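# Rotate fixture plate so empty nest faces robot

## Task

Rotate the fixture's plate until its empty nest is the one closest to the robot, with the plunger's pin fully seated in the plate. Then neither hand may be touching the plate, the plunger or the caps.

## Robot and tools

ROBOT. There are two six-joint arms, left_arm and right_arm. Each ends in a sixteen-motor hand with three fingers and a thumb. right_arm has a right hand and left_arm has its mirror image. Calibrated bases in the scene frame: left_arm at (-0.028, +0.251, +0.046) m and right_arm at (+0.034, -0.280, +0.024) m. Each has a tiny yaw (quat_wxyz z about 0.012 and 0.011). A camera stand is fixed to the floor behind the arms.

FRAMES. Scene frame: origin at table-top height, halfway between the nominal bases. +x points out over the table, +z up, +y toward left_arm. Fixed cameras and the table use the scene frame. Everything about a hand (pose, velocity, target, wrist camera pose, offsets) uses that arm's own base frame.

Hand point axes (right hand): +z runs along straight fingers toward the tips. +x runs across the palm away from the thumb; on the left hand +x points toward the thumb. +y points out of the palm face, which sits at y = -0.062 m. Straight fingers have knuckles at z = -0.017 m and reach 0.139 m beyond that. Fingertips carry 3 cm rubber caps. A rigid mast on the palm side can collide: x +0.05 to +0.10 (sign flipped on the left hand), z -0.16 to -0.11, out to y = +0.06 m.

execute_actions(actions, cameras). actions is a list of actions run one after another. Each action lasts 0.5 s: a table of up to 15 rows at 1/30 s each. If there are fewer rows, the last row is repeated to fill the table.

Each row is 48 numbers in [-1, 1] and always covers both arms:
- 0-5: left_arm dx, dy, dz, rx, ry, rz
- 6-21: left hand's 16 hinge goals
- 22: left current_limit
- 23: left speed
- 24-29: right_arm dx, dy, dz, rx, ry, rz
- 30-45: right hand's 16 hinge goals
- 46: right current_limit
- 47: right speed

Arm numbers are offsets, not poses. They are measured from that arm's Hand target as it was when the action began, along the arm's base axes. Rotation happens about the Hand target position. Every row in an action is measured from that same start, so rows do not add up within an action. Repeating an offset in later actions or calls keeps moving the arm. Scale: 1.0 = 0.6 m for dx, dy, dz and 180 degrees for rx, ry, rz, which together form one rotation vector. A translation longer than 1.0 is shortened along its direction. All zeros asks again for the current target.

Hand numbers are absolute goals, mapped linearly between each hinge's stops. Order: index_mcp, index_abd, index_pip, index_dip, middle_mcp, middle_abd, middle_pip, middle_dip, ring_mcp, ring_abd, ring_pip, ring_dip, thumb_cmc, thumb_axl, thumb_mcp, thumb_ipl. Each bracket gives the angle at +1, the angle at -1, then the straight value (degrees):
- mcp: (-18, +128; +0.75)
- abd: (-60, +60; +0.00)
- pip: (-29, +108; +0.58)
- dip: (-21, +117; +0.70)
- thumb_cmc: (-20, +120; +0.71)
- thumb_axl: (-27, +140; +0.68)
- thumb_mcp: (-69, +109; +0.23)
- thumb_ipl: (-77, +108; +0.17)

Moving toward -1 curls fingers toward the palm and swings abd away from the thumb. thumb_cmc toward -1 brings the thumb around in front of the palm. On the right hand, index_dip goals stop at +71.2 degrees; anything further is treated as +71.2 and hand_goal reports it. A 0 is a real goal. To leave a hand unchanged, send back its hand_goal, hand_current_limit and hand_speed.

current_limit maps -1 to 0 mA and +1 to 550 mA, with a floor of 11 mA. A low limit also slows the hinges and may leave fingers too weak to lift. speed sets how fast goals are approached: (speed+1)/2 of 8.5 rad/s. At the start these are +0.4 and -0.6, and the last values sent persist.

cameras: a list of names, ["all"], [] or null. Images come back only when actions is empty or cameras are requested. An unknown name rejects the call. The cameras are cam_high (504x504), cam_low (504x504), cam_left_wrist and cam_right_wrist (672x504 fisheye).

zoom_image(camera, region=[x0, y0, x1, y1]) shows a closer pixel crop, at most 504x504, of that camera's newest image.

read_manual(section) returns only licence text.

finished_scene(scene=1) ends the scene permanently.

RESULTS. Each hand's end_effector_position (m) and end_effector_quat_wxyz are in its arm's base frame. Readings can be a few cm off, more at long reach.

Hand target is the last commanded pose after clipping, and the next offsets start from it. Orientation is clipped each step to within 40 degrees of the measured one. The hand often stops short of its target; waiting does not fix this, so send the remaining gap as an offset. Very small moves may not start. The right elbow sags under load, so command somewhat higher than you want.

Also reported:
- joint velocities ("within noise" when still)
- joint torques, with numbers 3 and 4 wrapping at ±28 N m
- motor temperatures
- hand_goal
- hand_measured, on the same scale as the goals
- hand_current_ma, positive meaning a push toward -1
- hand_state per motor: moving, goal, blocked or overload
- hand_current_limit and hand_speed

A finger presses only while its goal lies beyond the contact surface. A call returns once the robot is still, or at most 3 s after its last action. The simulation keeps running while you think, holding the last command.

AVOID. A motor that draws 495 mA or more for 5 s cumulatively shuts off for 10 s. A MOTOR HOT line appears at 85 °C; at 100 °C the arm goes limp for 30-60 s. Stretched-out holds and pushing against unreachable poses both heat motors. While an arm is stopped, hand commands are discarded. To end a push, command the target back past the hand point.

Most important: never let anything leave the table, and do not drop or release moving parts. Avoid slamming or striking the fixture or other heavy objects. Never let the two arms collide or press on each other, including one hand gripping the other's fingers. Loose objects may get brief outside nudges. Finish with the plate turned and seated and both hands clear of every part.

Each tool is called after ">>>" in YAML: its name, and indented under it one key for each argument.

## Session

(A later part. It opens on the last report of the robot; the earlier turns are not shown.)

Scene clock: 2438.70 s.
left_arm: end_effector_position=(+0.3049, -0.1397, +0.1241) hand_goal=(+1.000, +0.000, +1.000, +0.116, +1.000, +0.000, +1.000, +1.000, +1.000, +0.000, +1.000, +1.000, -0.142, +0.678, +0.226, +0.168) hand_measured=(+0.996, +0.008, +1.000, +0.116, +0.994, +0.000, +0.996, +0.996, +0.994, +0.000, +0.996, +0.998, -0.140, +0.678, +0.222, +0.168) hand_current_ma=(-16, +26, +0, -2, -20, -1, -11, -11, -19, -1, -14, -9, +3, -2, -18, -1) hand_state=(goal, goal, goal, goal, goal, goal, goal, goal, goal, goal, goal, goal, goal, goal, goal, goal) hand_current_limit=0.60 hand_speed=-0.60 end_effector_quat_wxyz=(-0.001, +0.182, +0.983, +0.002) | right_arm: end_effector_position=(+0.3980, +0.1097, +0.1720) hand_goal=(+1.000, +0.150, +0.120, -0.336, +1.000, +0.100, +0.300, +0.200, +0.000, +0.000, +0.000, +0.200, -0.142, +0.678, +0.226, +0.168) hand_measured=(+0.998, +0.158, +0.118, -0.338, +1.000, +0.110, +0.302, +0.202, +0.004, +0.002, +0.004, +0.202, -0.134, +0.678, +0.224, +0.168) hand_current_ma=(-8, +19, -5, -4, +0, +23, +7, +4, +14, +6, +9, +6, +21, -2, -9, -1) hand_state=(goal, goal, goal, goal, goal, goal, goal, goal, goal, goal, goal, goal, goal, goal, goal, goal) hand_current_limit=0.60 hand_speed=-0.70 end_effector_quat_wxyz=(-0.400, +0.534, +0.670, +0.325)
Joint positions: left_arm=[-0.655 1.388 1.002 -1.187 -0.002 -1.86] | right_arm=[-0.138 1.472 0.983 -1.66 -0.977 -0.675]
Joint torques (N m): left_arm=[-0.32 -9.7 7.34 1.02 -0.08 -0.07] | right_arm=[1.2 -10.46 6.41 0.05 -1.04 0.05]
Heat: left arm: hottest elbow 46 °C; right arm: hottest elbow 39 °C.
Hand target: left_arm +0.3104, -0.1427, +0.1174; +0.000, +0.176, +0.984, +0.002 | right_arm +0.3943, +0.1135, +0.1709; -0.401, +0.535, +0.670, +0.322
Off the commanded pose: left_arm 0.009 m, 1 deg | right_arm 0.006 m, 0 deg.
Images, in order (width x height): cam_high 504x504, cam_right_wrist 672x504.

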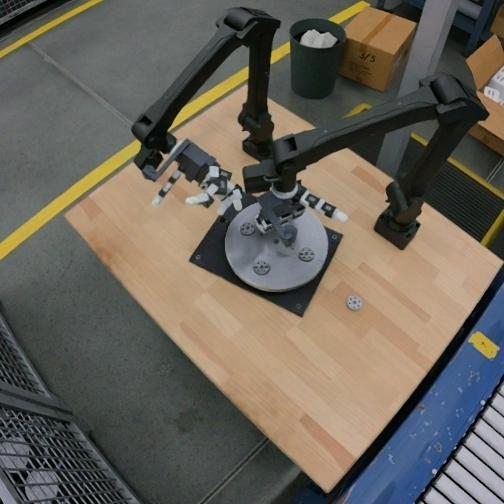

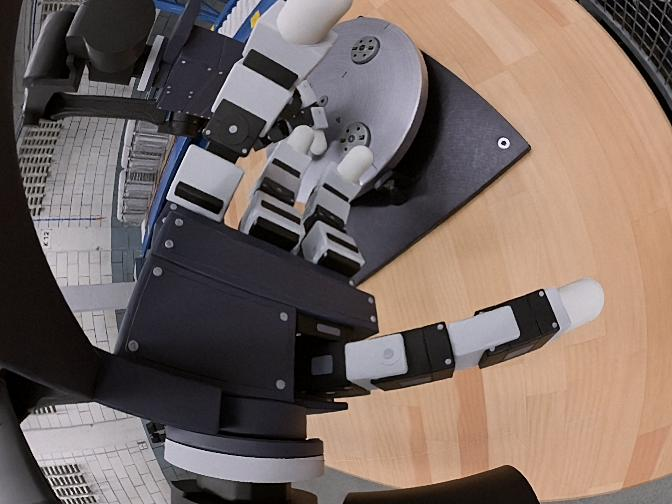

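>>> execute_actions:
  actions:
    - [[0,0,0,0,0,0,1.0,0,1.0,0.116,1.0,0,1.0,1.0,1.0,0,1.0,1.0,-0.143,0.678,0.226,0.168,0.6,-0.6,0.003,0.003,-0.05,0,0,0,1.0,0.15,0.08,-0.336,1.0,0.1,0.3,0.2,0.0,0,0.0,0.2,-0.143,0.678,0.226,0.168,0.6,-0.7]]
    - [[0,0,0,0,0,0,1.0,0,1.0,0.116,1.0,0,1.0,1.0,1.0,0,1.0,1.0,-0.143,0.678,0.226,0.168,0.6,-0.6,0.005,0.0,-0.04,0,0,0,1.0,0.15,0.08,-0.336,1.0,0.1,0.3,0.2,0.0,0,0.0,0.2,-0.143,0.678,0.226,0.168,0.6,-0.7]]
  cameras: ["cam_right_wrist","cam_high"]

>>> zoom_image:
  camera: "cam_high"
  region: [210, 205, 240, 235]

>>> zoom_image:
  camera: "cam_right_wrist"
  region: [320, 130, 440, 220]

Scene clock: 2453.13 s.
left_arm: end_effector_position=(+0.3049, -0.1397, +0.1241) hand_goal=(+1.000, +0.000, +1.000, +0.116, +1.000, +0.000, +1.000, +1.000, +1.000, +0.000, +1.000, +1.000, -0.142, +0.678, +0.226, +0.168) hand_measured=(+0.996, +0.008, +1.000, +0.116, +0.994, +0.000, +0.996, +0.996, +0.994, +0.000, +0.996, +0.998, -0.140, +0.678, +0.222, +0.168) hand_current_ma=(-16, +26, +0, -2, -20, -1, -11, -11, -19, -1, -14, -9, +3, -2, -18, -1) hand_state=(goal, goal, goal, goal, goal, goal, goal, goal, goal, goal, goal, goal, goal, goal, goal, goal) hand_current_limit=0.60 hand_speed=-0.60 end_effector_quat_wxyz=(-0.001, +0.182, +0.983, +0.002) | right_arm: end_effector_position=(+0.4032, +0.1092, +0.1280) hand_goal=(+1.000, +0.150, +0.080, -0.336, +1.000, +0.100, +0.300, +0.200, +0.000, +0.000, +0.000, +0.200, -0.142, +0.678, +0.226, +0.168) hand_measured=(+0.998, +0.158, +0.084, -0.338, +1.000, +0.110, +0.302, +0.202, +0.004, +0.002, +0.004, +0.202, -0.134, +0.678, +0.224, +0.168) hand_current_ma=(-7, +19, +10, -4, +0, +23, +7, +4, +14, +6, +9, +6, +21, -2, -9, -1) hand_state=(goal, goal, goal, goal, goal, goal, goal, goal, goal, goal, goal, goal, goal, goal, goal, goal) hand_current_limit=0.60 hand_speed=-0.70 end_effector_quat_wxyz=(-0.389, +0.533, +0.675, +0.332)
Joint positions: left_arm=[-0.655 1.388 1.002 -1.187 -0.002 -1.86] | right_arm=[-0.136 1.535 0.921 -1.497 -0.98 -0.663]
Joint torques (N m): left_arm=[-0.5 -9.82 7.34 0.95 -0.08 -0.05] | right_arm=[1.61 -8.76 5.87 0.16 -1.05 0.02]
Heat: left arm: hottest elbow 46 °C; right arm: hottest elbow 38 °C.
Hand target: left_arm +0.3104, -0.1427, +0.1174; +0.000, +0.176, +0.984, +0.002 | right_arm +0.3992, +0.1153, +0.1170; -0.401, +0.535, +0.670, +0.322
Off the commanded pose: left_arm 0.009 m, 1 deg | right_arm 0.013 m, 2 deg.
Images, in order (width x height): cam_high 504x504, cam_right_wrist 672x504.

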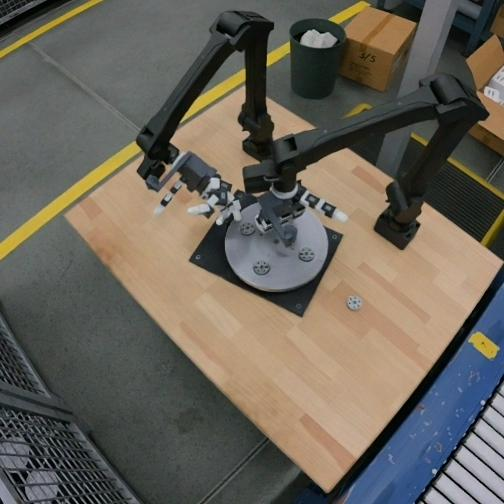

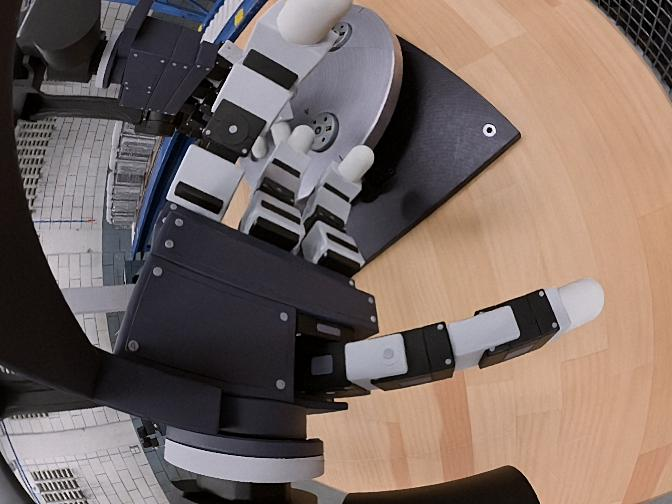

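Scaled by 16.800 from the camera's 504x504 image, which has a finer 720x720 frame.

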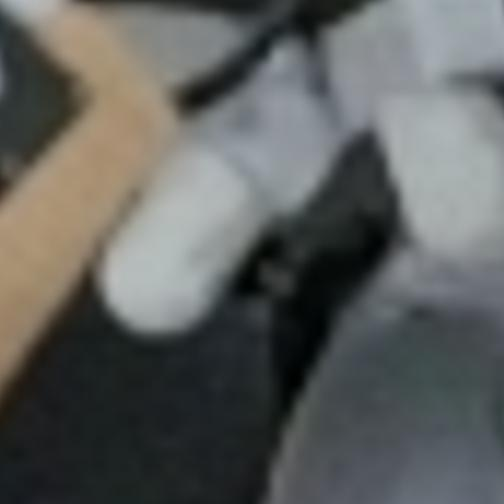

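Scaled by 4.200 from the camera's 672x504 image, which has a finer 960x720 frame.

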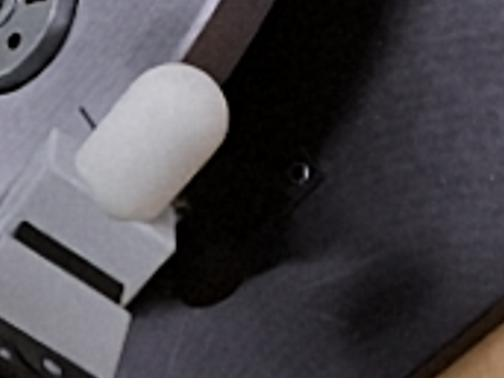

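>>> execute_actions:
  actions:
    - [[0,0,0,0,0,0,1.0,0,1.0,0.116,1.0,0,1.0,1.0,1.0,0,1.0,1.0,-0.143,0.678,0.226,0.168,0.6,-0.6,-0.01,0.015,0.01,0,0,0,1.0,0.15,0.1,-0.336,1.0,0.1,0.3,0.2,0.0,0,0.0,0.2,-0.143,0.678,0.226,0.168,0.6,-0.7]]
    - [[0,0,0,0,0,0,1.0,0,1.0,0.116,1.0,0,1.0,1.0,1.0,0,1.0,1.0,-0.143,0.678,0.226,0.168,0.6,-0.6,0.0,0.0,-0.04,0,0,0,1.0,0.15,0.1,-0.336,1.0,0.1,0.3,0.2,0.0,0,0.0,0.2,-0.143,0.678,0.226,0.168,0.6,-0.7]]
  cameras: ["cam_right_wrist","cam_high"]

>>> zoom_image:
  camera: "cam_high"
  region: [210, 205, 240, 235]

>>> zoom_image:
  camera: "cam_right_wrist"
  region: [320, 130, 440, 220]

Scene clock: 2460.97 s.
left_arm: end_effector_position=(+0.3049, -0.1397, +0.1241) hand_goal=(+1.000, +0.000, +1.000, +0.116, +1.000, +0.000, +1.000, +1.000, +1.000, +0.000, +1.000, +1.000, -0.142, +0.678, +0.226, +0.168) hand_measured=(+0.996, +0.008, +1.000, +0.116, +0.994, +0.000, +0.996, +0.996, +0.994, +0.000, +0.996, +0.998, -0.140, +0.678, +0.222, +0.168) hand_current_ma=(-16, +26, +0, -2, -20, -1, -11, -11, -19, -1, -14, -9, +3, -2, -18, -1) hand_state=(goal, goal, goal, goal, goal, goal, goal, goal, goal, goal, goal, goal, goal, goal, goal, goal) hand_current_limit=0.60 hand_speed=-0.60 end_effector_quat_wxyz=(-0.001, +0.182, +0.983, +0.002) | right_arm: end_effector_position=(+0.3997, +0.1183, +0.1170) hand_goal=(+1.000, +0.150, +0.100, -0.336, +1.000, +0.100, +0.300, +0.200, +0.000, +0.000, +0.000, +0.200, -0.142, +0.678, +0.226, +0.168) hand_measured=(+1.000, +0.148, +0.094, -0.340, +1.000, +0.110, +0.302, +0.202, +0.004, +0.002, +0.004, +0.202, -0.134, +0.678, +0.224, +0.168) hand_current_ma=(+0, -3, -19, -12, +0, +23, +7, +4, +14, +6, +9, +6, +21, -2, -9, -1) hand_state=(goal, goal, goal, goal, goal, goal, goal, goal, goal, goal, goal, goal, goal, goal, goal, goal) hand_current_limit=0.60 hand_speed=-0.70 end_effector_quat_wxyz=(-0.388, +0.534, +0.674, +0.332)
Joint positions: left_arm=[-0.655 1.388 1.002 -1.187 -0.002 -1.86] | right_arm=[-0.111 1.534 0.888 -1.428 -0.994 -0.62]
Joint torques (N m): left_arm=[-0.32 -9.41 7.39 0.91 -0.08 -0.07] | right_arm=[1.44 -7.88 4.83 0.83 -1.02 -0.06]
Heat: left arm: hottest elbow 46 °C; right arm: hottest elbow 38 °C.
Hand target: left_arm +0.3104, -0.1427, +0.1174; +0.000, +0.176, +0.984, +0.002 | right_arm +0.3931, +0.1242, +0.0989; -0.401, +0.535, +0.670, +0.322
Off the commanded pose: left_arm 0.009 m, 1 deg | right_arm 0.020 m, 2 deg.
Images, in order (width x height): cam_high 504x504, cam_right_wrist 672x504.

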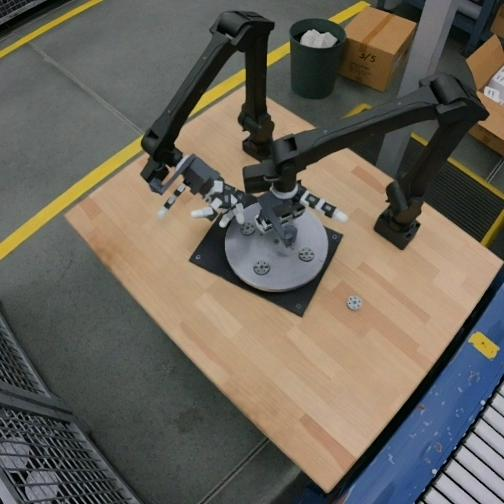

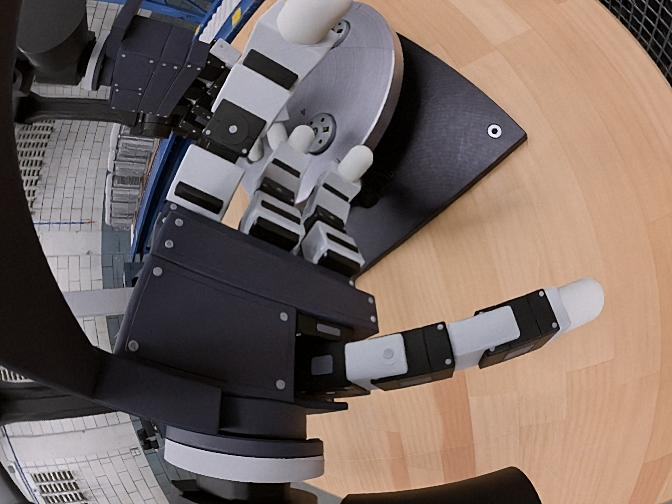

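Scaled by 16.800 from the camera's 504x504 image, which has a finer 720x720 frame.

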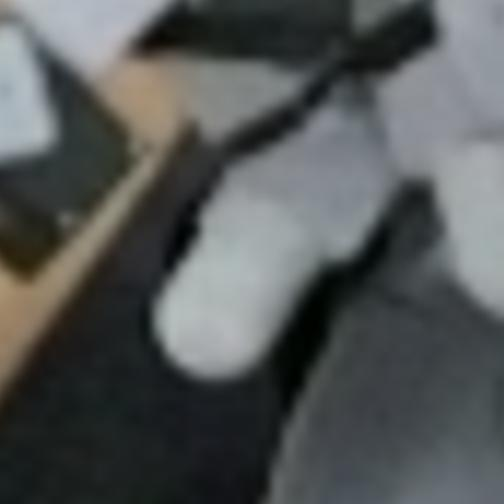

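Scaled by 4.200 from the camera's 672x504 image, which has a finer 960x720 frame.

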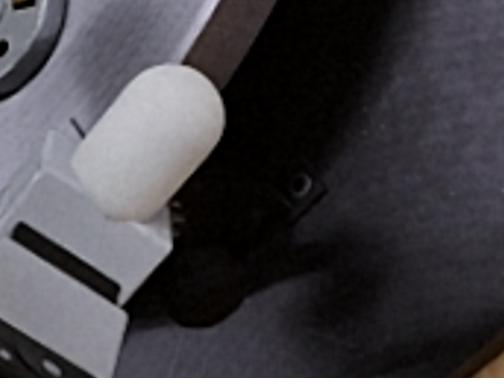

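>>> execute_actions:
  actions:
    - [[0,0,0,0,0,0,1.0,0,1.0,0.116,1.0,0,1.0,1.0,1.0,0,1.0,1.0,-0.143,0.678,0.226,0.168,0.6,-0.6,0.005,-0.01,-0.02,0,0,0,1.0,0.25,0.08,-0.336,1.0,0.3,0.3,0.2,0.0,0,0.0,0.2,-0.143,0.678,0.226,0.168,0.7,-0.7]]
    - [[0,0,0,0,0,0,1.0,0,1.0,0.116,1.0,0,1.0,1.0,1.0,0,1.0,1.0,-0.143,0.678,0.226,0.168,0.6,-0.6,0.008,-0.01,-0.02,0,0,0,1.0,0.38,0.04,-0.336,1.0,0.62,0.3,0.2,0.0,0,0.0,0.2,-0.143,0.678,0.226,0.168,0.78,-0.7]]

>>> execute_actions:
  actions:
    - [[0,0,0,0,0,0,1.0,0,1.0,0.116,1.0,0,1.0,1.0,1.0,0,1.0,1.0,-0.143,0.678,0.226,0.168,0.6,-0.6,0.01,-0.015,0,0,0,0,1.0,0.38,0.0,-0.336,1.0,0.62,0.3,0.2,0.0,0,0.0,0.2,-0.143,0.678,0.226,0.168,0.78,-0.7]]
  cameras: ["cam_right_wrist","cam_high"]

>>> zoom_image:
  camera: "cam_high"
  region: [210, 205, 240, 235]

>>> zoom_image:
  camera: "cam_right_wrist"
  region: [320, 130, 440, 220]

Scene clock: 2467.60 s.
left_arm: end_effector_position=(+0.3049, -0.1397, +0.1241) hand_goal=(+1.000, +0.000, +1.000, +0.116, +1.000, +0.000, +1.000, +1.000, +1.000, +0.000, +1.000, +1.000, -0.142, +0.678, +0.226, +0.168) hand_measured=(+0.996, +0.008, +1.000, +0.116, +0.994, +0.000, +0.996, +0.996, +0.994, +0.000, +0.996, +0.998, -0.140, +0.678, +0.222, +0.168) hand_current_ma=(-16, +26, +0, -2, -20, -1, -11, -11, -19, -1, -14, -9, +3, -2, -18, -1) hand_state=(goal, goal, goal, goal, goal, goal, goal, goal, goal, goal, goal, goal, goal, goal, goal, goal) hand_current_limit=0.60 hand_speed=-0.60 end_effector_quat_wxyz=(-0.001, +0.182, +0.983, +0.002) | right_arm: end_effector_position=(+0.3993, +0.1166, +0.1134) hand_goal=(+1.000, +0.380, +0.040, -0.336, +1.000, +0.620, +0.300, +0.200, +0.000, +0.000, +0.000, +0.200, -0.142, +0.678, +0.226, +0.168) hand_measured=(+1.000, +0.224, +0.062, -0.340, +1.000, +0.406, +0.302, +0.202, +0.004, +0.002, +0.004, +0.202, -0.134, +0.678, +0.224, +0.168) hand_current_ma=(+2, -489, +77, -12, +0, -489, +3, +4, +14, +6, +9, +6, +21, -2, -9, -1) hand_state=(goal, blocked, blocked, goal, goal, blocked, goal, goal, goal, goal, goal, goal, goal, goal, goal, goal) hand_current_limit=0.78 hand_speed=-0.70 end_effector_quat_wxyz=(-0.402, +0.540, +0.659, +0.335)
Joint positions: left_arm=[-0.655 1.388 1.002 -1.187 -0.002 -1.86] | right_arm=[-0.12 1.552 0.887 -1.445 -1.015 -0.623]
Joint torques (N m): left_arm=[-0.26 -9.29 7.28 0.95 -0.07 -0.05] | right_arm=[-0.56 -4.19 5.01 2.51 0.49 -0.43]
Heat: left arm: hottest elbow 45 °C; right arm: hottest elbow 38 °C.
Hand target: left_arm +0.3104, -0.1427, +0.1174; +0.000, +0.176, +0.984, +0.002 | right_arm +0.4009, +0.1123, +0.0749; -0.401, +0.535, +0.670, +0.322
Off the commanded pose: left_arm 0.009 m, 1 deg | right_arm 0.039 m, 2 deg.

Scene clock: 2468.47 s.
left_arm: end_effector_position=(+0.3049, -0.1397, +0.1241) hand_goal=(+1.000, +0.000, +1.000, +0.116, +1.000, +0.000, +1.000, +1.000, +1.000, +0.000, +1.000, +1.000, -0.142, +0.678, +0.226, +0.168) hand_measured=(+0.996, +0.008, +1.000, +0.116, +0.994, +0.000, +0.996, +0.996, +0.994, +0.000, +0.996, +0.998, -0.140, +0.678, +0.222, +0.168) hand_current_ma=(-16, +26, +0, -2, -20, -1, -11, -11, -19, -1, -14, -9, +3, -2, -18, -1) hand_state=(goal, goal, goal, goal, goal, goal, goal, goal, goal, goal, goal, goal, goal, goal, goal, goal) hand_current_limit=0.60 hand_speed=-0.60 end_effector_quat_wxyz=(-0.001, +0.182, +0.983, +0.002) | right_arm: end_effector_position=(+0.3976, +0.1136, +0.1109) hand_goal=(+1.000, +0.380, +0.000, -0.336, +1.000, +0.620, +0.300, +0.200, +0.000, +0.000, +0.000, +0.200, -0.142, +0.678, +0.226, +0.168) hand_measured=(+1.000, +0.260, +0.012, -0.338, +0.994, +0.436, +0.292, +0.198, +0.004, +0.002, +0.004, +0.202, -0.134, +0.678, +0.224, +0.168) hand_current_ma=(+2, -444, +35, -4, -18, -489, -24, -3, +13, +6, +9, +6, +21, -2, -8, -1) hand_state=(goal, blocked, goal, goal, goal, blocked, goal, goal, goal, goal, goal, goal, goal, goal, goal, goal) hand_current_limit=0.78 hand_speed=-0.70 end_effector_quat_wxyz=(-0.407, +0.534, +0.659, +0.340)
Joint positions: left_arm=[-0.655 1.388 1.002 -1.187 -0.002 -1.86] | right_arm=[-0.135 1.572 0.887 -1.471 -1.018 -0.676]
Joint torques (N m): left_arm=[0.03 -9.47 7.41 0.96 -0.07 -0.05] | right_arm=[-1.26 -4.07 6.79 2.26 1.1 -0.25]
Heat: left arm: hottest elbow 45 °C; right arm: hottest elbow 38 °C.
Hand target: left_arm +0.3104, -0.1427, +0.1174; +0.000, +0.176, +0.984, +0.002 | right_arm +0.4069, +0.1032, +0.0749; -0.401, +0.535, +0.670, +0.322
Off the commanded pose: left_arm 0.009 m, 1 deg | right_arm 0.039 m, 3 deg.
Images, in order (width x height): cam_high 504x504, cam_right_wrist 672x504.

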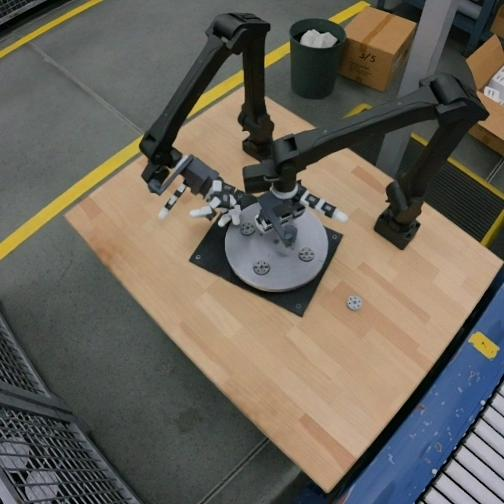

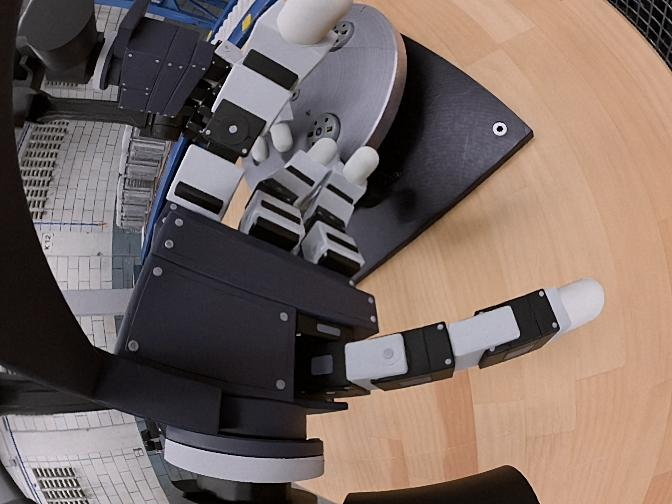

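Scaled by 16.800 from the camera's 504x504 image, which has a finer 720x720 frame.

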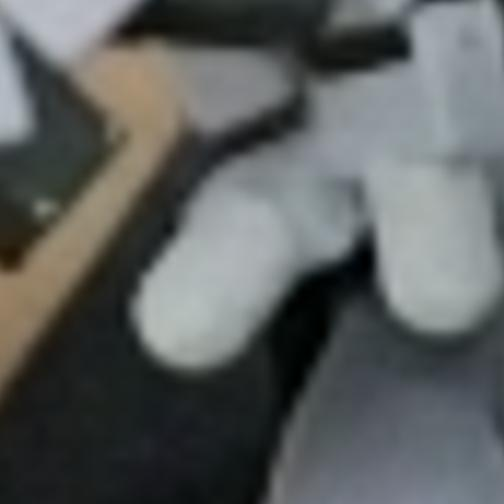

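Scaled by 4.200 from the camera's 672x504 image, which has a finer 960x720 frame.

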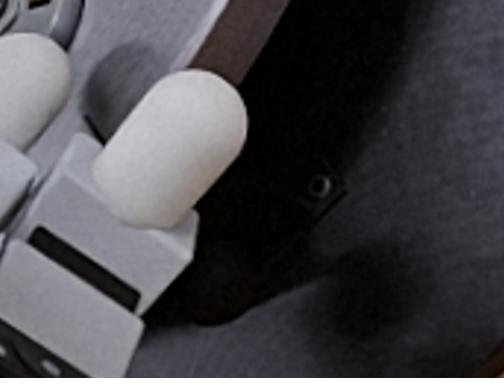

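>>> execute_actions:
  actions:
    - [[0,0,0,0,0,0,1.0,0,1.0,0.116,1.0,0,1.0,1.0,1.0,0,1.0,1.0,-0.143,0.678,0.226,0.168,0.6,-0.6,0.007,-0.02,-0.01,0,0,0,1.0,0.38,-0.03,-0.336,1.0,0.62,0.3,0.2,0.0,0,0.0,0.2,-0.143,0.678,0.226,0.168,0.78,-0.7]]

>>> execute_actions:
  actions:
    - [[0,0,0,0,0,0,1.0,0,1.0,0.116,1.0,0,1.0,1.0,1.0,0,1.0,1.0,-0.143,0.678,0.226,0.168,0.6,-0.6,0.007,-0.02,-0.005,0,0,0,1.0,0.38,-0.05,-0.336,1.0,0.62,0.3,0.2,0.0,0,0.0,0.2,-0.143,0.678,0.226,0.168,0.78,-0.7]]
  cameras: ["cam_right_wrist","cam_high"]

>>> zoom_image:
  camera: "cam_high"
  region: [210, 205, 240, 235]

>>> zoom_image:
  camera: "cam_right_wrist"
  region: [320, 130, 440, 220]

Scene clock: 2476.83 s.
left_arm: end_effector_position=(+0.3049, -0.1397, +0.1241) hand_goal=(+1.000, +0.000, +1.000, +0.116, +1.000, +0.000, +1.000, +1.000, +1.000, +0.000, +1.000, +1.000, -0.142, +0.678, +0.226, +0.168) hand_measured=(+0.996, +0.008, +1.000, +0.116, +0.994, +0.000, +0.996, +0.996, +0.994, +0.000, +0.996, +0.998, -0.140, +0.678, +0.222, +0.168) hand_current_ma=(-16, +26, +0, -2, -20, -1, -11, -11, -19, -1, -14, -9, +3, -2, -18, -1) hand_state=(goal, goal, goal, goal, goal, goal, goal, goal, goal, goal, goal, goal, goal, goal, goal, goal) hand_current_limit=0.60 hand_speed=-0.60 end_effector_quat_wxyz=(-0.001, +0.182, +0.983, +0.002) | right_arm: end_effector_position=(+0.3971, +0.1123, +0.1092) hand_goal=(+1.000, +0.380, -0.030, -0.336, +1.000, +0.620, +0.300, +0.200, +0.000, +0.000, +0.000, +0.200, -0.142, +0.678, +0.226, +0.168) hand_measured=(+1.000, +0.260, -0.008, -0.336, +0.992, +0.436, +0.286, +0.196, +0.004, +0.002, +0.004, +0.202, -0.134, +0.678, +0.224, +0.168) hand_current_ma=(+2, -444, +75, +0, -26, -489, -45, -12, +13, +6, +9, +6, +21, -2, -8, -1) hand_state=(goal, blocked, blocked, goal, goal, blocked, goal, goal, goal, goal, goal, goal, goal, goal, goal, goal) hand_current_limit=0.78 hand_speed=-0.70 end_effector_quat_wxyz=(-0.415, +0.527, +0.657, +0.344)
Joint positions: left_arm=[-0.655 1.388 1.002 -1.187 -0.002 -1.86] | right_arm=[-0.145 1.598 0.895 -1.506 -1.024 -0.732]
Joint torques (N m): left_arm=[-0.03 -9.52 7.39 0.95 -0.06 -0.07] | right_arm=[-3.02 -4.07 7.32 2.69 2.01 -0.14]
Heat: left arm: hottest elbow 45 °C; right arm: hottest elbow 38 °C.
Hand target: left_arm +0.3104, -0.1427, +0.1174; +0.000, +0.176, +0.984, +0.002 | right_arm +0.4110, +0.0914, +0.0689; -0.401, +0.535, +0.670, +0.322
Off the commanded pose: left_arm 0.009 m, 1 deg | right_arm 0.048 m, 4 deg.

Scene clock: 2477.73 s.
left_arm: end_effector_position=(+0.3049, -0.1397, +0.1241) hand_goal=(+1.000, +0.000, +1.000, +0.116, +1.000, +0.000, +1.000, +1.000, +1.000, +0.000, +1.000, +1.000, -0.142, +0.678, +0.226, +0.168) hand_measured=(+0.996, +0.008, +1.000, +0.116, +0.994, +0.000, +0.996, +0.996, +0.994, +0.000, +0.996, +0.998, -0.140, +0.678, +0.222, +0.168) hand_current_ma=(-16, +26, +0, -2, -20, -1, -11, -11, -19, -1, -14, -9, +3, -2, -18, -1) hand_state=(goal, goal, goal, goal, goal, goal, goal, goal, goal, goal, goal, goal, goal, goal, goal, goal) hand_current_limit=0.60 hand_speed=-0.60 end_effector_quat_wxyz=(-0.001, +0.182, +0.983, +0.002) | right_arm: end_effector_position=(+0.3968, +0.1117, +0.1082) hand_goal=(+1.000, +0.380, -0.050, -0.336, +1.000, +0.620, +0.300, +0.200, +0.000, +0.000, +0.000, +0.200, -0.142, +0.678, +0.226, +0.168) hand_measured=(+1.000, +0.260, -0.020, -0.336, +0.990, +0.436, +0.282, +0.194, +0.004, +0.002, +0.004, +0.202, -0.134, +0.678, +0.224, +0.168) hand_current_ma=(+2, -444, +102, +1, -31, -489, -61, -17, +13, +6, +9, +6, +21, -2, -8, -1) hand_state=(goal, blocked, blocked, goal, goal, blocked, goal, goal, goal, goal, goal, goal, goal, goal, goal, goal) hand_current_limit=0.78 hand_speed=-0.70 end_effector_quat_wxyz=(-0.422, +0.517, +0.659, +0.346)
Joint positions: left_arm=[-0.655 1.388 1.002 -1.187 -0.002 -1.86] | right_arm=[-0.153 1.622 0.905 -1.541 -1.021 -0.788]
Joint torques (N m): left_arm=[-0.44 -9.35 7.27 1.05 -0.07 -0.05] | right_arm=[-4.89 -4.19 7.87 2.89 2.62 -0.05]
Heat: left arm: hottest elbow 45 °C; right arm: hottest elbow 38 °C.
Hand target: left_arm +0.3104, -0.1427, +0.1174; +0.000, +0.176, +0.984, +0.002 | right_arm +0.4153, +0.0793, +0.0659; -0.401, +0.535, +0.670, +0.322
Off the commanded pose: left_arm 0.009 m, 1 deg | right_arm 0.056 m, 4 deg.
Images, in order (width x height): cam_high 504x504, cam_right_wrist 672x504.

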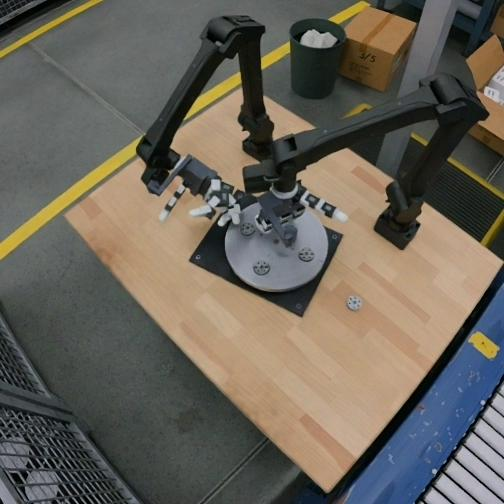

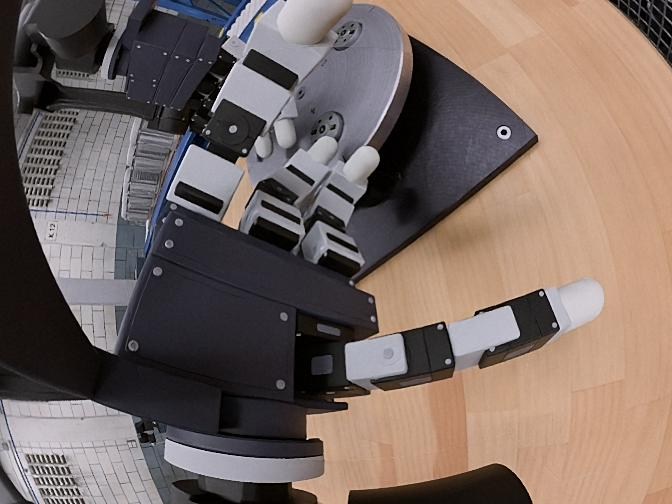

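Scaled by 16.800 from the camera's 504x504 image, which has a finer 720x720 frame.

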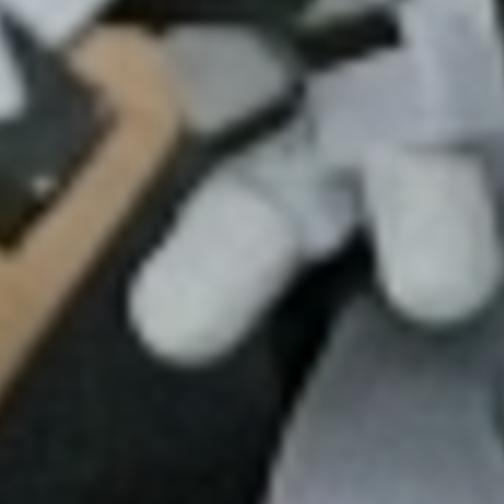

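Scaled by 4.200 from the camera's 672x504 image, which has a finer 960x720 frame.

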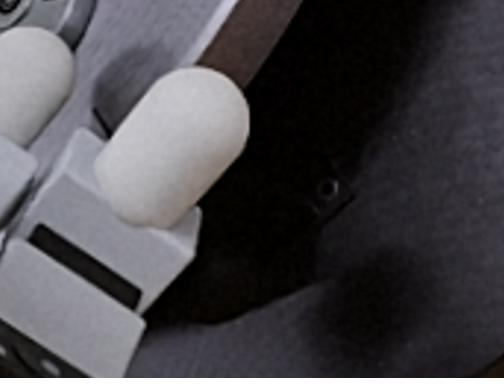

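>>> execute_actions:
  actions:
    - [[0,0,0,0,0,0,1.0,0,1.0,0.116,1.0,0,1.0,1.0,1.0,0,1.0,1.0,-0.143,0.678,0.226,0.168,0.6,-0.6,0.006,-0.02,0,0,0,0,1.0,0.38,-0.07,-0.336,1.0,0.62,0.3,0.2,0.0,0,0.0,0.2,-0.143,0.678,0.226,0.168,0.78,-0.7]]

>>> execute_actions:
  actions:
    - [[0,0,0,0,0,0,1.0,0,1.0,0.116,1.0,0,1.0,1.0,1.0,0,1.0,1.0,-0.143,0.678,0.226,0.168,0.6,-0.6,0.006,-0.02,0,0,0,0,1.0,0.38,-0.1,-0.336,1.0,0.62,0.3,0.2,0.0,0,0.0,0.2,-0.143,0.678,0.226,0.168,0.78,-0.7]]
  cameras: ["cam_right_wrist","cam_high"]

>>> zoom_image:
  camera: "cam_high"
  region: [210, 205, 240, 235]

>>> zoom_image:
  camera: "cam_right_wrist"
  region: [320, 130, 440, 220]

Scene clock: 2485.53 s.
left_arm: end_effector_position=(+0.3049, -0.1397, +0.1241) hand_goal=(+1.000, +0.000, +1.000, +0.116, +1.000, +0.000, +1.000, +1.000, +1.000, +0.000, +1.000, +1.000, -0.142, +0.678, +0.226, +0.168) hand_measured=(+0.996, +0.008, +1.000, +0.116, +0.994, +0.000, +0.996, +0.996, +0.994, +0.000, +0.996, +0.998, -0.140, +0.678, +0.222, +0.168) hand_current_ma=(-16, +26, +0, -2, -20, -1, -11, -11, -19, -1, -14, -9, +3, -2, -18, -1) hand_state=(goal, goal, goal, goal, goal, goal, goal, goal, goal, goal, goal, goal, goal, goal, goal, goal) hand_current_limit=0.60 hand_speed=-0.60 end_effector_quat_wxyz=(-0.001, +0.182, +0.983, +0.002) | right_arm: end_effector_position=(+0.3965, +0.1115, +0.1079) hand_goal=(+1.000, +0.380, -0.070, -0.336, +1.000, +0.620, +0.300, +0.200, +0.000, +0.000, +0.000, +0.200, -0.142, +0.678, +0.226, +0.168) hand_measured=(+1.000, +0.260, -0.032, -0.332, +0.988, +0.436, +0.278, +0.192, +0.004, +0.002, +0.004, +0.202, -0.134, +0.678, +0.224, +0.168) hand_current_ma=(+1, -444, +134, +8, -39, -489, -70, -20, +13, +6, +9, +6, +21, -2, -8, -1) hand_state=(goal, blocked, blocked, goal, goal, blocked, blocked, goal, goal, goal, goal, goal, goal, goal, goal, goal) hand_current_limit=0.78 hand_speed=-0.70 end_effector_quat_wxyz=(-0.427, +0.507, +0.663, +0.348)
Joint positions: left_arm=[-0.655 1.388 1.002 -1.187 -0.002 -1.86] | right_arm=[-0.158 1.643 0.916 -1.574 -1.016 -0.843]
Joint torques (N m): left_arm=[0.09 -9.99 7.36 1.02 -0.06 -0.07] | right_arm=[-6.89 -4.78 8.5 2.77 3.1 0.14]
Heat: left arm: hottest elbow 45 °C; right arm: hottest elbow 38 °C.
Hand target: left_arm +0.3104, -0.1427, +0.1174; +0.000, +0.176, +0.984, +0.002 | right_arm +0.4190, +0.0673, +0.0660; -0.401, +0.535, +0.670, +0.322
Off the commanded pose: left_arm 0.009 m, 1 deg | right_arm 0.065 m, 5 deg.

Scene clock: 2486.43 s.
left_arm: end_effector_position=(+0.3052, -0.1399, +0.1240) hand_goal=(+1.000, +0.000, +1.000, +0.116, +1.000, +0.000, +1.000, +1.000, +1.000, +0.000, +1.000, +1.000, -0.142, +0.678, +0.226, +0.168) hand_measured=(+0.998, +0.008, +1.000, +0.116, +0.994, +0.000, +0.996, +0.996, +0.994, +0.000, +0.996, +0.998, -0.140, +0.678, +0.222, +0.168) hand_current_ma=(-7, +27, +0, -2, -20, -1, -11, -11, -19, -1, -14, -9, +3, -2, -18, -1) hand_state=(goal, goal, goal, goal, goal, goal, goal, goal, goal, goal, goal, goal, goal, goal, goal, goal) hand_current_limit=0.60 hand_speed=-0.60 end_effector_quat_wxyz=(+0.000, +0.182, +0.983, +0.001) | right_arm: end_effector_position=(+0.3955, +0.1087, +0.1079) hand_goal=(+1.000, +0.380, -0.100, -0.336, +1.000, +0.620, +0.300, +0.200, +0.000, +0.000, +0.000, +0.200, -0.142, +0.678, +0.226, +0.168) hand_measured=(+1.000, +0.260, -0.056, -0.330, +0.984, +0.436, +0.278, +0.192, +0.004, +0.002, +0.004, +0.202, -0.134, +0.678, +0.224, +0.168) hand_current_ma=(+1, -444, +167, +19, -56, -489, -77, -22, +13, +6, +9, +6, +21, -2, -8, -1) hand_state=(goal, blocked, blocked, goal, goal, blocked, blocked, goal, goal, goal, goal, goal, goal, goal, goal, goal) hand_current_limit=0.78 hand_speed=-0.70 end_effector_quat_wxyz=(-0.433, +0.500, +0.665, +0.348)
Joint positions: left_arm=[-0.655 1.388 1.002 -1.186 -0.002 -1.86] | right_arm=[-0.17 1.661 0.926 -1.611 -1.005 -0.892]
Joint torques (N m): left_arm=[0.15 -9.35 7.23 0.9 -0.04 -0.08] | right_arm=[-8.35 -5.07 9.17 2.88 3.38 0.29]
Heat: left arm: hottest elbow 45 °C; right arm: hottest elbow 38 °C.
Hand target: left_arm +0.3104, -0.1427, +0.1174; +0.000, +0.176, +0.984, +0.002 | right_arm +0.4226, +0.0552, +0.0659; -0.401, +0.535, +0.670, +0.322
Off the commanded pose: left_arm 0.009 m, 1 deg | right_arm 0.073 m, 6 deg.
Images, in order (width x height): cam_high 504x504, cam_right_wrist 672x504.

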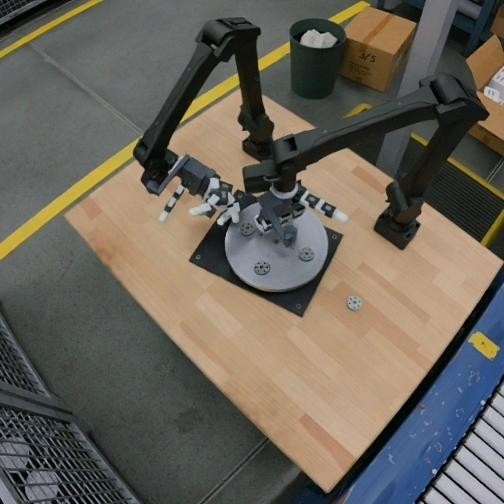

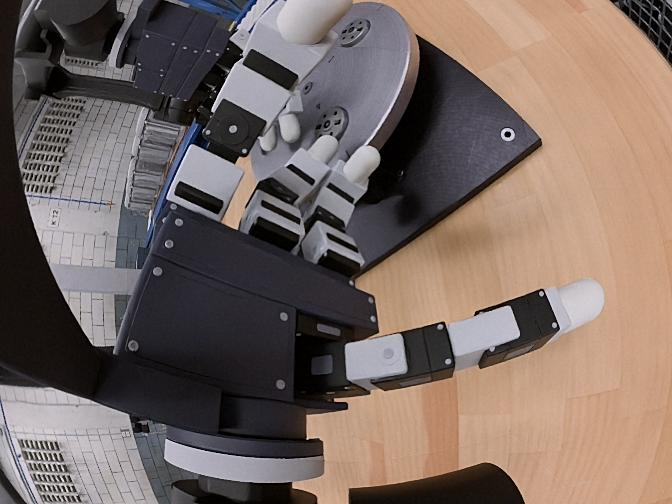

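Scaled by 16.800 from the camera's 504x504 image, which has a finer 720x720 frame.

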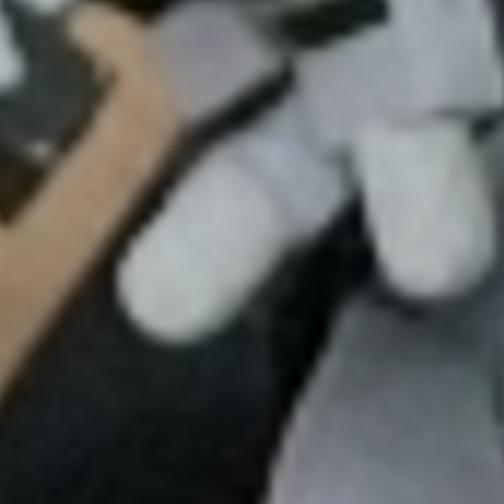

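Scaled by 4.200 from the camera's 672x504 image, which has a finer 960x720 frame.

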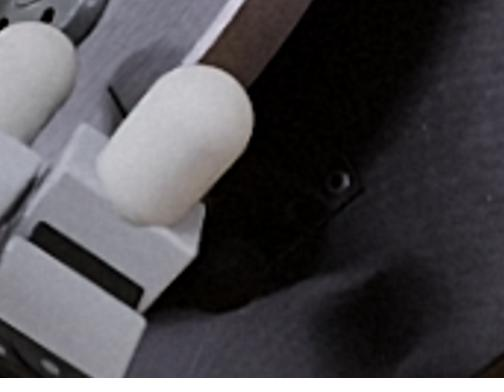

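>>> zoom_image:
  camera: "cam_high"
  region: [311, 251, 331, 271]

>>> zoom_image:
  camera: "cam_high"
  region: [244, 271, 264, 291]

Scaled by 25.200 from the camera's 504x504 image, which has a finer 720x720 frame.

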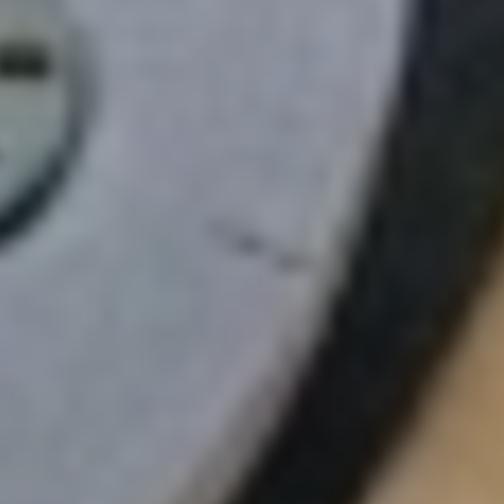

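Scaled by 25.200 from the camera's 504x504 image, which has a finer 720x720 frame.

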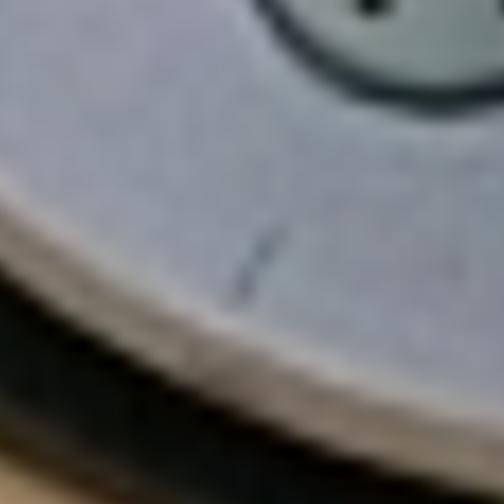

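>>> execute_actions:
  actions:
    - [[-0.003,0.012,-0.005,0,0,0,1.0,0,1.0,0.116,1.0,0,1.0,1.0,1.0,0,1.0,1.0,-0.143,0.678,0.226,0.168,0.6,-0.6,0,0,0,0,0,0,1.0,0.38,-0.1,-0.336,1.0,0.62,0.3,0.2,0.0,0,0.0,0.2,-0.143,0.678,0.226,0.168,0.78,-0.7]]
  cameras: ["cam_high","cam_left_wrist"]

>>> zoom_image:
  camera: "cam_high"
  region: [311, 251, 331, 271]

>>> zoom_image:
  camera: "cam_high"
  region: [244, 271, 264, 291]

>>> zoom_image:
  camera: "cam_left_wrist"
  region: [320, 140, 400, 200]

Scene clock: 2497.27 s.
left_arm: end_effector_position=(+0.3056, -0.1390, +0.1228) hand_goal=(+1.000, +0.000, +1.000, +0.116, +1.000, +0.000, +1.000, +1.000, +1.000, +0.000, +1.000, +1.000, -0.142, +0.678, +0.226, +0.168) hand_measured=(+1.000, +0.014, +1.000, +0.116, +0.994, +0.000, +0.996, +0.996, +0.994, +0.000, +0.996, +0.998, -0.140, +0.678, +0.222, +0.168) hand_current_ma=(+0, +43, +0, +1, -20, -1, -11, -11, -19, -1, -14, -9, +3, -2, -18, -1) hand_state=(goal, goal, goal, goal, goal, goal, goal, goal, goal, goal, goal, goal, goal, goal, goal, goal) hand_current_limit=0.60 hand_speed=-0.60 end_effector_quat_wxyz=(+0.000, +0.180, +0.984, +0.000) | right_arm: end_effector_position=(+0.3954, +0.1086, +0.1080) hand_goal=(+1.000, +0.380, -0.100, -0.336, +1.000, +0.620, +0.300, +0.200, +0.000, +0.000, +0.000, +0.200, -0.142, +0.678, +0.226, +0.168) hand_measured=(+1.000, +0.260, -0.056, -0.330, +0.984, +0.436, +0.278, +0.192, +0.004, +0.002, +0.004, +0.202, -0.134, +0.678, +0.224, +0.168) hand_current_ma=(+1, -444, +167, +19, -56, -489, -77, -22, +13, +6, +9, +6, +21, -2, -8, -1) hand_state=(goal, blocked, blocked, goal, goal, blocked, blocked, goal, goal, goal, goal, goal, goal, goal, goal, goal) hand_current_limit=0.78 hand_speed=-0.70 end_effector_quat_wxyz=(-0.433, +0.499, +0.665, +0.348)
Joint positions: left_arm=[-0.651 1.388 0.999 -1.181 0 -1.86] | right_arm=[-0.17 1.661 0.926 -1.612 -1.005 -0.895]
Joint torques (N m): left_arm=[0.38 -10.64 6.12 1.13 -0.18 0.07] | right_arm=[-8.35 -5.13 9.21 2.89 3.37 0.29]
Motor temperatures (°C): left_arm=[24 29 45 26 30 25] | right_arm=[27 31 39 28 42 28]
Heat: left arm: hottest elbow 45 °C; right arm: hottest wrist yaw 42 °C.
Hand target: left_arm +0.3086, -0.1355, +0.1143; +0.000, +0.176, +0.984, +0.003 | right_arm +0.4226, +0.0552, +0.0660; -0.401, +0.535, +0.670, +0.322
Off the commanded pose: left_arm 0.010 m, 1 deg | right_arm 0.073 m, 6 deg.
Images, in order (width x height): cam_high 504x504, cam_left_wrist 672x504.

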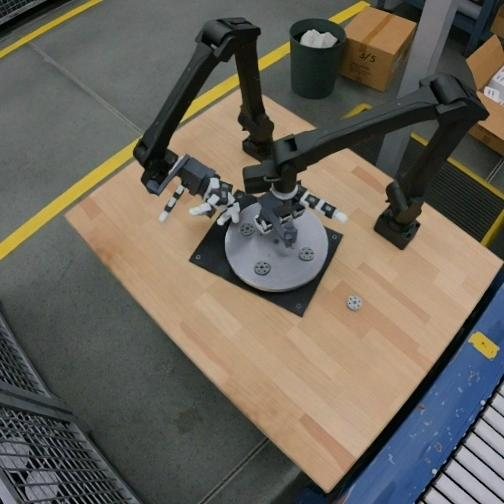

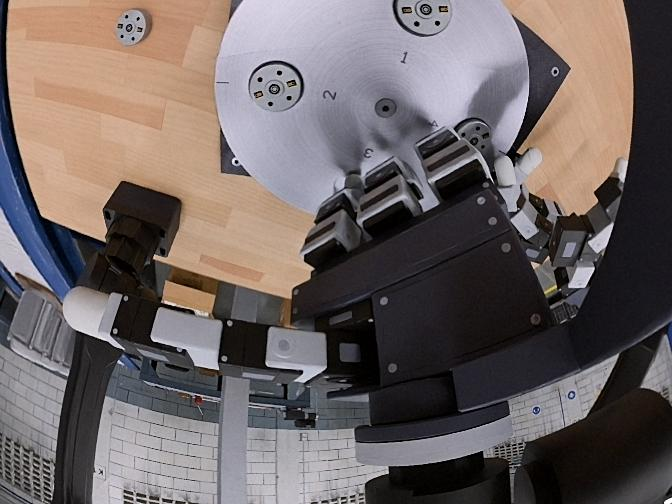

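Scaled by 25.200 from the camera's 504x504 image, which has a finer 720x720 frame.

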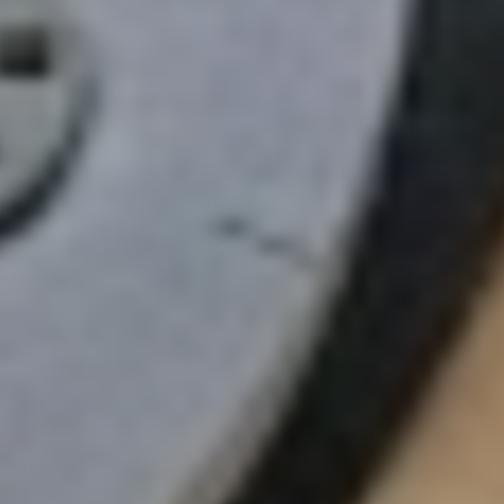

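Scaled by 25.200 from the camera's 504x504 image, which has a finer 720x720 frame.

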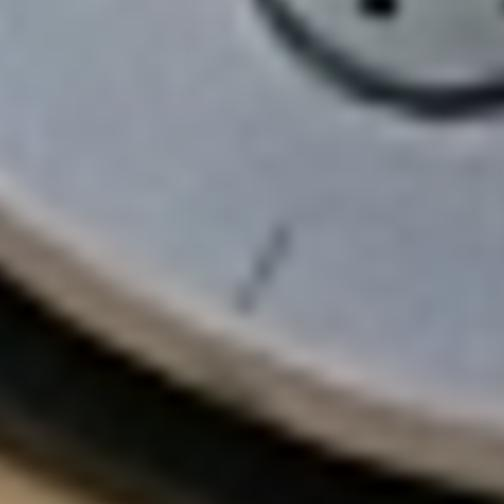

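Scaled by 6.300 from the camera's 672x504 image, which has a finer 960x720 frame.

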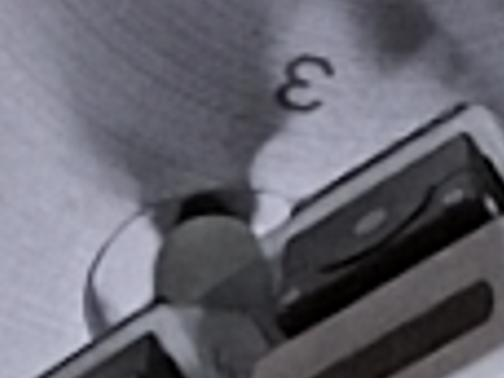

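>>> execute_actions:
  actions:
    - [[-0.004,0.014,0,0,0,0,1.0,0,1.0,0.116,1.0,0,1.0,1.0,1.0,0,1.0,1.0,-0.143,0.678,0.226,0.168,0.6,-0.6,0,0,0,0,0,0,1.0,0.38,-0.1,-0.336,1.0,0.62,0.3,0.2,0.0,0,0.0,0.2,-0.143,0.678,0.226,0.168,0.78,-0.7]]
  cameras: ["cam_high","cam_left_wrist"]

>>> zoom_image:
  camera: "cam_high"
  region: [311, 251, 331, 271]

>>> zoom_image:
  camera: "cam_left_wrist"
  region: [320, 140, 400, 200]

Scene clock: 2502.07 s.
left_arm: end_effector_position=(+0.3043, -0.1348, +0.1212) hand_goal=(+1.000, +0.000, +1.000, +0.116, +1.000, +0.000, +1.000, +1.000, +1.000, +0.000, +1.000, +1.000, -0.142, +0.678, +0.226, +0.168) hand_measured=(+1.000, +0.014, +1.000, +0.128, +0.994, +0.000, +0.996, +0.996, +0.994, +0.000, +0.996, +0.998, -0.140, +0.678, +0.222, +0.168) hand_current_ma=(+1, +44, +0, +48, -20, -1, -11, -11, -19, -1, -14, -9, +3, -2, -18, -1) hand_state=(goal, goal, goal, goal, goal, goal, goal, goal, goal, goal, goal, goal, goal, goal, goal, goal) hand_current_limit=0.60 hand_speed=-0.60 end_effector_quat_wxyz=(+0.000, +0.174, +0.985, -0.005) | right_arm: end_effector_position=(+0.3954, +0.1086, +0.1080) hand_goal=(+1.000, +0.380, -0.100, -0.336, +1.000, +0.620, +0.300, +0.200, +0.000, +0.000, +0.000, +0.200, -0.142, +0.678, +0.226, +0.168) hand_measured=(+1.000, +0.260, -0.056, -0.330, +0.984, +0.436, +0.278, +0.192, +0.004, +0.002, +0.004, +0.202, -0.134, +0.678, +0.224, +0.168) hand_current_ma=(+1, -444, +167, +19, -56, -489, -77, -22, +13, +6, +9, +6, +21, -2, -8, -1) hand_state=(goal, blocked, blocked, goal, goal, blocked, blocked, goal, goal, goal, goal, goal, goal, goal, goal, goal) hand_current_limit=0.78 hand_speed=-0.70 end_effector_quat_wxyz=(-0.433, +0.499, +0.665, +0.348)
Joint positions: left_arm=[-0.639 1.38 0.988 -1.176 0.008 -1.859] | right_arm=[-0.17 1.661 0.926 -1.612 -1.005 -0.895]
Joint torques (N m): left_arm=[1.03 -11.28 5.55 0.95 -0.53 0.18] | right_arm=[-8.35 -5.07 9.21 2.88 3.37 0.28]
Heat: left arm: hottest elbow 45 °C; right arm: hottest wrist yaw 43 °C.
Hand target: left_arm +0.3062, -0.1271, +0.1144; +0.000, +0.176, +0.984, +0.003 | right_arm +0.4226, +0.0552, +0.0660; -0.401, +0.535, +0.670, +0.322
Off the commanded pose: left_arm 0.010 m, 1 deg | right_arm 0.073 m, 6 deg.
Images, in order (width x height): cam_high 504x504, cam_left_wrist 672x504.

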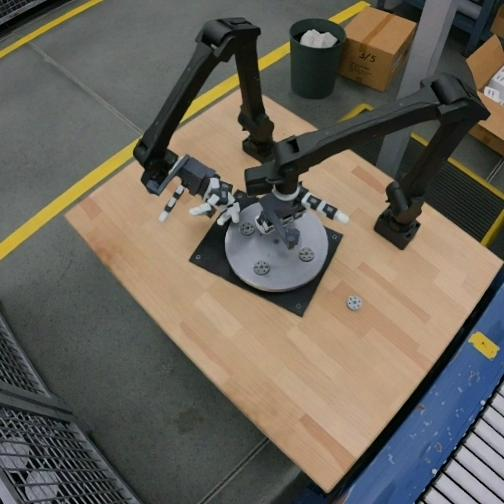

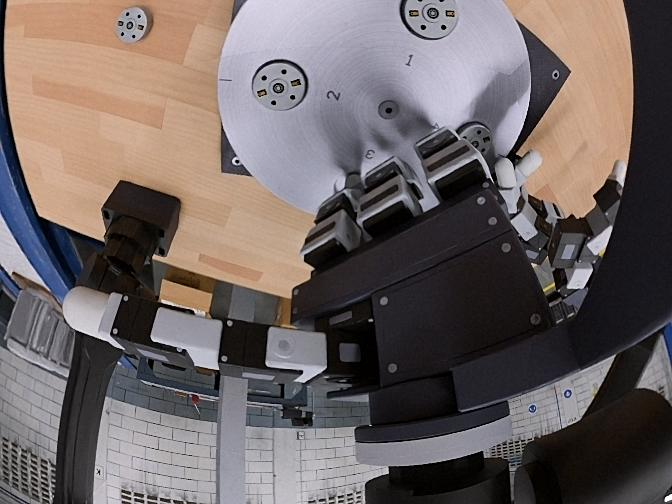

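Scaled by 25.200 from the camera's 504x504 image, which has a finer 720x720 frame.

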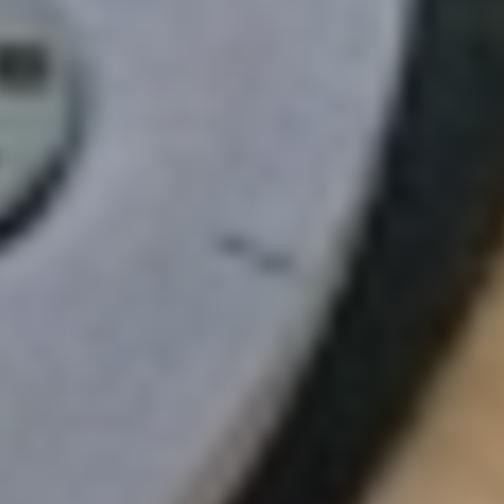

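Scaled by 6.300 from the camera's 672x504 image, which has a finer 960x720 frame.

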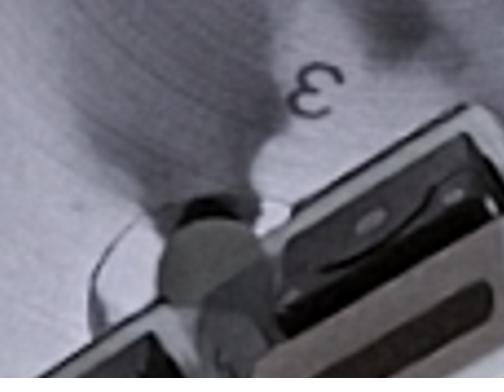

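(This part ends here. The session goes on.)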